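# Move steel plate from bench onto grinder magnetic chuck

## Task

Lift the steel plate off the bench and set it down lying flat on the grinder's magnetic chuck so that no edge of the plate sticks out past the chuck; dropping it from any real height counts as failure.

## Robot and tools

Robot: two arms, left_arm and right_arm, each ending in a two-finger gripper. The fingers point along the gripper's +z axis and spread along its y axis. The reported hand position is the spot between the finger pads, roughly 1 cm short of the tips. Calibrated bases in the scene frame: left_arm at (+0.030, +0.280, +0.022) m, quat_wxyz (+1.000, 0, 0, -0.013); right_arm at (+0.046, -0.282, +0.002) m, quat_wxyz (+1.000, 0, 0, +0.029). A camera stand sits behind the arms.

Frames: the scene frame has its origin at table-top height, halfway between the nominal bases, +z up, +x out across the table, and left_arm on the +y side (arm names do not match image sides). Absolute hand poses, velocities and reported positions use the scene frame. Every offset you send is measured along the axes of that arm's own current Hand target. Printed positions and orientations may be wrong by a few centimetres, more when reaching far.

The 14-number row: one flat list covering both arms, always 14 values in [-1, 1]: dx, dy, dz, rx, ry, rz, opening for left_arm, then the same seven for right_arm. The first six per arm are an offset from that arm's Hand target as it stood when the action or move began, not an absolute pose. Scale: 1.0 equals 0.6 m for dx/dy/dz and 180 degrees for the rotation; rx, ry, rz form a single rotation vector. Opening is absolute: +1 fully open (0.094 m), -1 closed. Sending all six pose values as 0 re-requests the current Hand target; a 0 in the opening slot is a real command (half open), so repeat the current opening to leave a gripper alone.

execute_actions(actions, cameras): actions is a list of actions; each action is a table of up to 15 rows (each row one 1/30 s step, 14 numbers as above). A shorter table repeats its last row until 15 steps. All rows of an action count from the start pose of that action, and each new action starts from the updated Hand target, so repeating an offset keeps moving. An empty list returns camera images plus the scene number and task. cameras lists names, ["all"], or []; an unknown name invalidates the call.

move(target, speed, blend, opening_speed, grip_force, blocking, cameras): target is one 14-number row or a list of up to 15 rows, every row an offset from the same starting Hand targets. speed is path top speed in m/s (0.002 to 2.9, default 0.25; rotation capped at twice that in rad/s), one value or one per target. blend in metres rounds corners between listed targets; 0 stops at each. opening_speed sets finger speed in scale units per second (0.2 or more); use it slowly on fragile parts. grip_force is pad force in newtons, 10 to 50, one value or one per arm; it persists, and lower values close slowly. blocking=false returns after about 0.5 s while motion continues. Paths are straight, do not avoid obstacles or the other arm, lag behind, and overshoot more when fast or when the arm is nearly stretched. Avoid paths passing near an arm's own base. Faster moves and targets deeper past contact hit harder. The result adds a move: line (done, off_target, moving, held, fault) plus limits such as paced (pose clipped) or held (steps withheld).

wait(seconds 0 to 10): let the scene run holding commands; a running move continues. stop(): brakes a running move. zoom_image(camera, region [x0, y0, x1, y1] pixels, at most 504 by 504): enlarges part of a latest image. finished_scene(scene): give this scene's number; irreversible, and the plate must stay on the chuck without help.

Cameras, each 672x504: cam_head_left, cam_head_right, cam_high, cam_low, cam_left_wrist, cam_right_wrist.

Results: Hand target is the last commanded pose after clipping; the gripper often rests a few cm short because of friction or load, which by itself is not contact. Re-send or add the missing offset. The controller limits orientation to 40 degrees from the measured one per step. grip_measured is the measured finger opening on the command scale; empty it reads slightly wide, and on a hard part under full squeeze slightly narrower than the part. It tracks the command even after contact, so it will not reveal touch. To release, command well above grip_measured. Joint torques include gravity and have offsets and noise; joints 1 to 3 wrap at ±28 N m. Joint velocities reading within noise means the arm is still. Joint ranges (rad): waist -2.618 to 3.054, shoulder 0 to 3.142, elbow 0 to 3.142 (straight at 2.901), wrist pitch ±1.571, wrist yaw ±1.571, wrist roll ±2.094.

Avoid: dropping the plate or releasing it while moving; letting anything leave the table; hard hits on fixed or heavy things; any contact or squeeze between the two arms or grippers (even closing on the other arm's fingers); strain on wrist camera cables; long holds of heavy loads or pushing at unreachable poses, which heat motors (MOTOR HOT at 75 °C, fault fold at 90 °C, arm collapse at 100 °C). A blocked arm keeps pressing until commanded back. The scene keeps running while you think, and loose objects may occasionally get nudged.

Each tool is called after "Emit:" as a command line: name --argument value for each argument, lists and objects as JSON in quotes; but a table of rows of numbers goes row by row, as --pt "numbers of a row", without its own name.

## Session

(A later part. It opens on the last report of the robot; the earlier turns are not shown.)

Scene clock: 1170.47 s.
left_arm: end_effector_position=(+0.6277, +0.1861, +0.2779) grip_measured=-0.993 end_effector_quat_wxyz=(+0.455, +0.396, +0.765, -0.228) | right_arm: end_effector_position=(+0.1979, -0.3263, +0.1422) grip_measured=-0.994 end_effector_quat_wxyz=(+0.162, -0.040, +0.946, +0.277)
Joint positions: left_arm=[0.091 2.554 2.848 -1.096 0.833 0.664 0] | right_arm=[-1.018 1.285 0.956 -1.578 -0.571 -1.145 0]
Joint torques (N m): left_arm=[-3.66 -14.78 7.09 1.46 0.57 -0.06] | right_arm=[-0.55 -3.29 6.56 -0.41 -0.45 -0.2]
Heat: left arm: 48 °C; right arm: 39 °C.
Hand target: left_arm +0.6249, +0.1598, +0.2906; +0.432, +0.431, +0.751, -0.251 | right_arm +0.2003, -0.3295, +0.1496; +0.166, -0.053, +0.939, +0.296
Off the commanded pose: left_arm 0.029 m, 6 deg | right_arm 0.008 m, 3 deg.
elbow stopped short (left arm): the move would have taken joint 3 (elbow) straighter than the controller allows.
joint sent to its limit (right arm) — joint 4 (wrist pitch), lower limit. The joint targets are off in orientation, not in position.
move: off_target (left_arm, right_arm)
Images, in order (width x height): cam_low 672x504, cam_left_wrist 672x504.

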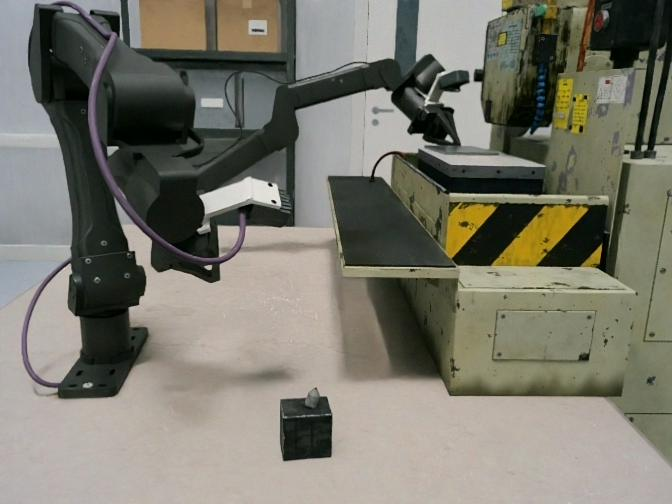

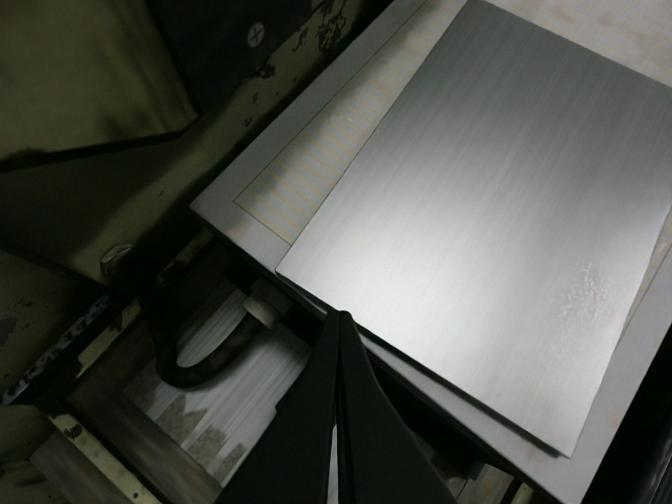

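Emit:
move --target '[0.011,0.029,-0.052,0,0,0,-1,0,0,0,0,0,0,-1]' --speed 0.06 --cameras '[]'

Scene clock: 1174.83 s.
left_arm: end_effector_position=(+0.6267, +0.1949, +0.2813) grip_measured=-0.993 end_effector_quat_wxyz=(+0.460, +0.392, +0.761, -0.237) | right_arm: end_effector_position=(+0.1979, -0.3263, +0.1422) grip_measured=-0.994 end_effector_quat_wxyz=(+0.162, -0.040, +0.946, +0.277)
Joint positions: left_arm=[0.113 2.554 2.848 -1.096 0.868 0.666 0] | right_arm=[-1.018 1.285 0.956 -1.578 -0.571 -1.145 0]
Joint torques (N m): left_arm=[0.43 -15.86 7.09 1.39 0.63 0.11] | right_arm=[-0.5 -3.21 6.67 -0.39 -0.47 -0.17]
Heat: left arm: 49 °C; right arm: 39 °C.
Hand target: left_arm +0.6247, +0.1947, +0.3003; +0.432, +0.431, +0.751, -0.251 | right_arm +0.2003, -0.3295, +0.1496; +0.166, -0.053, +0.939, +0.296
Off the commanded pose: left_arm 0.019 m, 6 deg | right_arm 0.008 m, 3 deg.
elbow stopped short (left arm): the move would have taken joint 3 (elbow) straighter than the controller allows.
joint sent to its limit (right arm) — joint 4 (wrist pitch), lower limit. The joint targets are off in orientation, not in position.
move: off_target (left_arm, right_arm)
No camera images: "cameras" was empty.

Emit:
move --target '[-0.0367,-0.0377,0.0537,0,0,0,-1,0,0,0,0,0,0,-1]' --speed 0.06 --cameras '["cam_left_wrist","cam_low"]'

Emit:
zoom_image --camera "cam_low" --region '[400, 110, 500, 190]'

Scene clock: 1179.07 s.
left_arm: end_effector_position=(+0.6331, +0.1684, +0.2818) grip_measured=-0.993 end_effector_quat_wxyz=(+0.461, +0.394, +0.763, -0.224) | right_arm: end_effector_position=(+0.1979, -0.3263, +0.1422) grip_measured=-0.994 end_effector_quat_wxyz=(+0.162, -0.040, +0.946, +0.277)
Joint positions: left_arm=[0.055 2.554 2.848 -1.048 0.804 0.618 0] | right_arm=[-1.018 1.285 0.956 -1.578 -0.571 -1.145 0]
Joint torques (N m): left_arm=[-2.24 -16.43 7.15 1.37 0.69 -0.13] | right_arm=[-0.47 -3.29 6.49 -0.37 -0.43 -0.16]
Heat: left arm: 49 °C; right arm: 39 °C.
Hand target: left_arm +0.6247, +0.1498, +0.3034; +0.432, +0.431, +0.751, -0.251 | right_arm +0.2003, -0.3295, +0.1496; +0.166, -0.053, +0.939, +0.296
Off the commanded pose: left_arm 0.030 m, 6 deg | right_arm 0.008 m, 3 deg.
elbow stopped short (left arm): the move would have taken joint 3 (elbow) straighter than the controller allows.
joint sent to its limit (right arm) — joint 4 (wrist pitch), lower limit. The joint targets are off in orientation, not in position.
move: off_target (left_arm, right_arm)
Images, in order (width x height): cam_low 672x504, cam_left_wrist 672x504.

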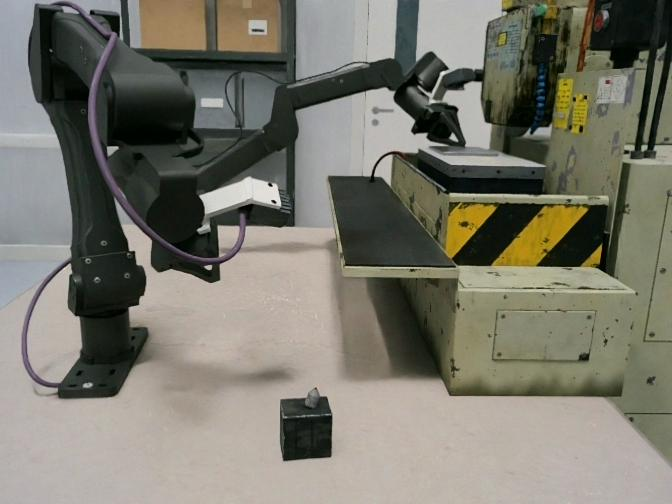

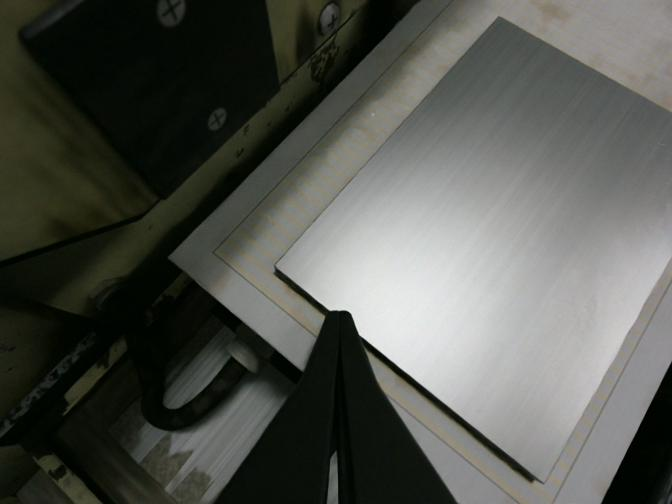

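Scaled by 5.040 from the camera's 672x504 image, which has a finer 960x720 frame.

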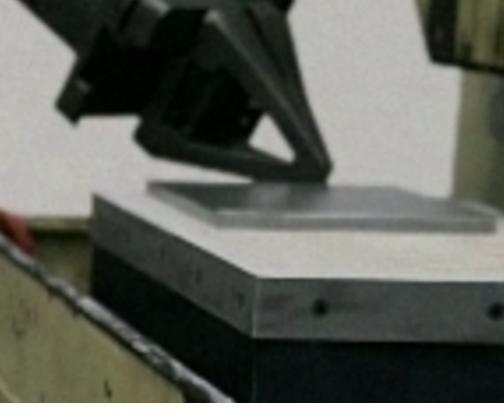

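Emit:
move --pt "0.012 0.03 -0.07 0 0 0 -1 0 0 0 0 0 0 -1" --pt "-0.13 -0.05 -0.18 0 0 0 -1 0 0 0 0 0 0 -1" --speed 0.15 --blend '[0.01,0]' --cameras '["cam_left_wrist","cam_high","cam_head_left"]'

Emit:
zoom_image --camera "cam_high" --region '[350, 70, 520, 300]'

Emit:
zoom_image --camera "cam_head_left" --region '[200, 30, 380, 130]'

Scene clock: 1185.17 s.
left_arm: end_effector_position=(+0.5830, +0.1880, +0.4007) grip_measured=-0.993 end_effector_quat_wxyz=(+0.520, +0.363, +0.738, -0.231) | right_arm: end_effector_position=(+0.1979, -0.3263, +0.1422) grip_measured=-0.994 end_effector_quat_wxyz=(+0.162, -0.040, +0.946, +0.277)
Joint positions: left_arm=[0.108 2.337 2.848 -1.092 0.87 0.504 0] | right_arm=[-1.018 1.285 0.956 -1.578 -0.571 -1.145 0]
Joint torques (N m): left_arm=[-0.51 -15.17 6.52 1.52 0.5 -0.14] | right_arm=[-0.47 -3.26 6.76 -0.36 -0.42 -0.17]
Heat: left arm: 50 °C; right arm: 39 °C.
Hand target: left_arm +0.5720, +0.1822, +0.4249; +0.432, +0.431, +0.751, -0.251 | right_arm +0.2003, -0.3295, +0.1496; +0.166, -0.053, +0.939, +0.296
Off the commanded pose: left_arm 0.027 m, 13 deg | right_arm 0.008 m, 3 deg.
elbow stopped short (left arm): the move would have taken joint 3 (elbow) straighter than the controller allows.
joint sent to its limit (right arm) — joint 4 (wrist pitch), lower limit. The joint targets are off in orientation, not in position.
move: off_target (left_arm, right_arm)
Images, in order (width x height): cam_head_left 672x504, cam_high 672x504, cam_left_wrist 672x504.

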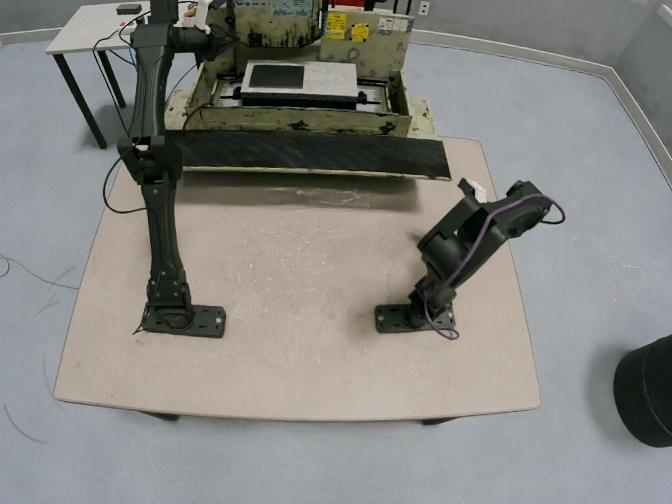

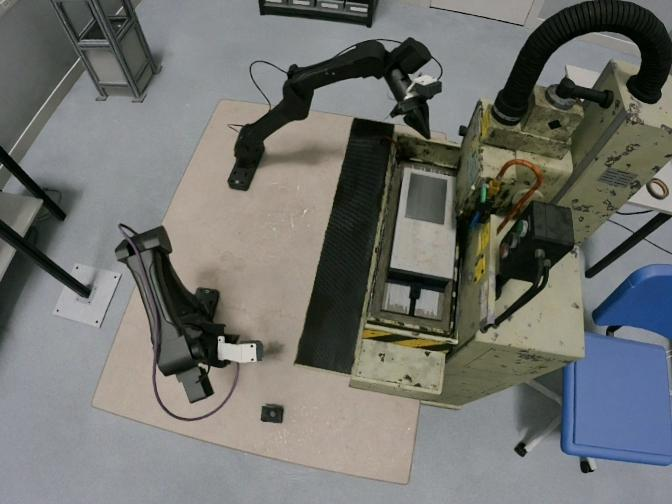

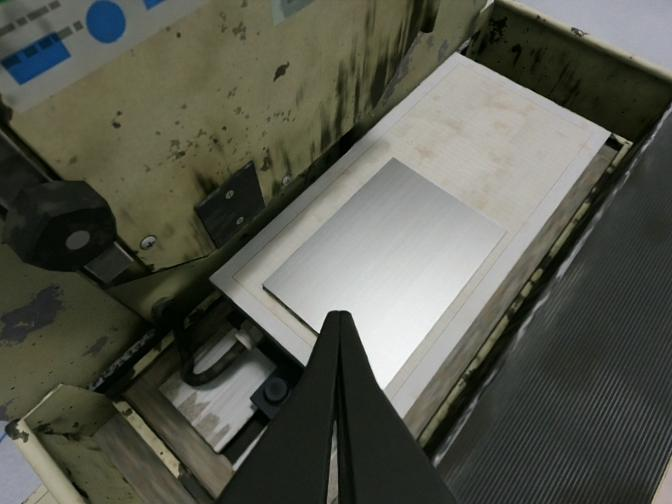

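Scaled by 2.191 from the camera's 672x504 image, which has a finer 960x720 frame.

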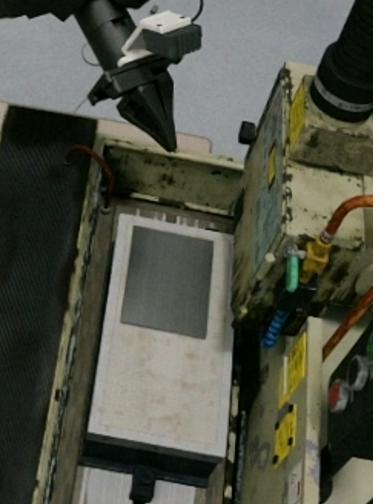

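Scaled by 2.800 from the camera's 672x504 image, which has a finer 960x720 frame.

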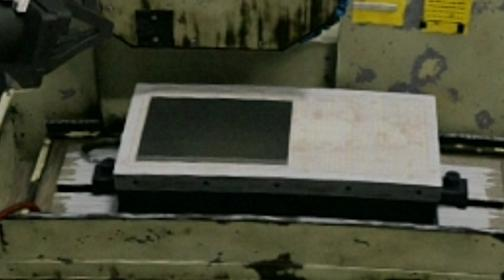

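Perfect.

Emit:
finished_scene --scene 1

The scene is finished: the task was done.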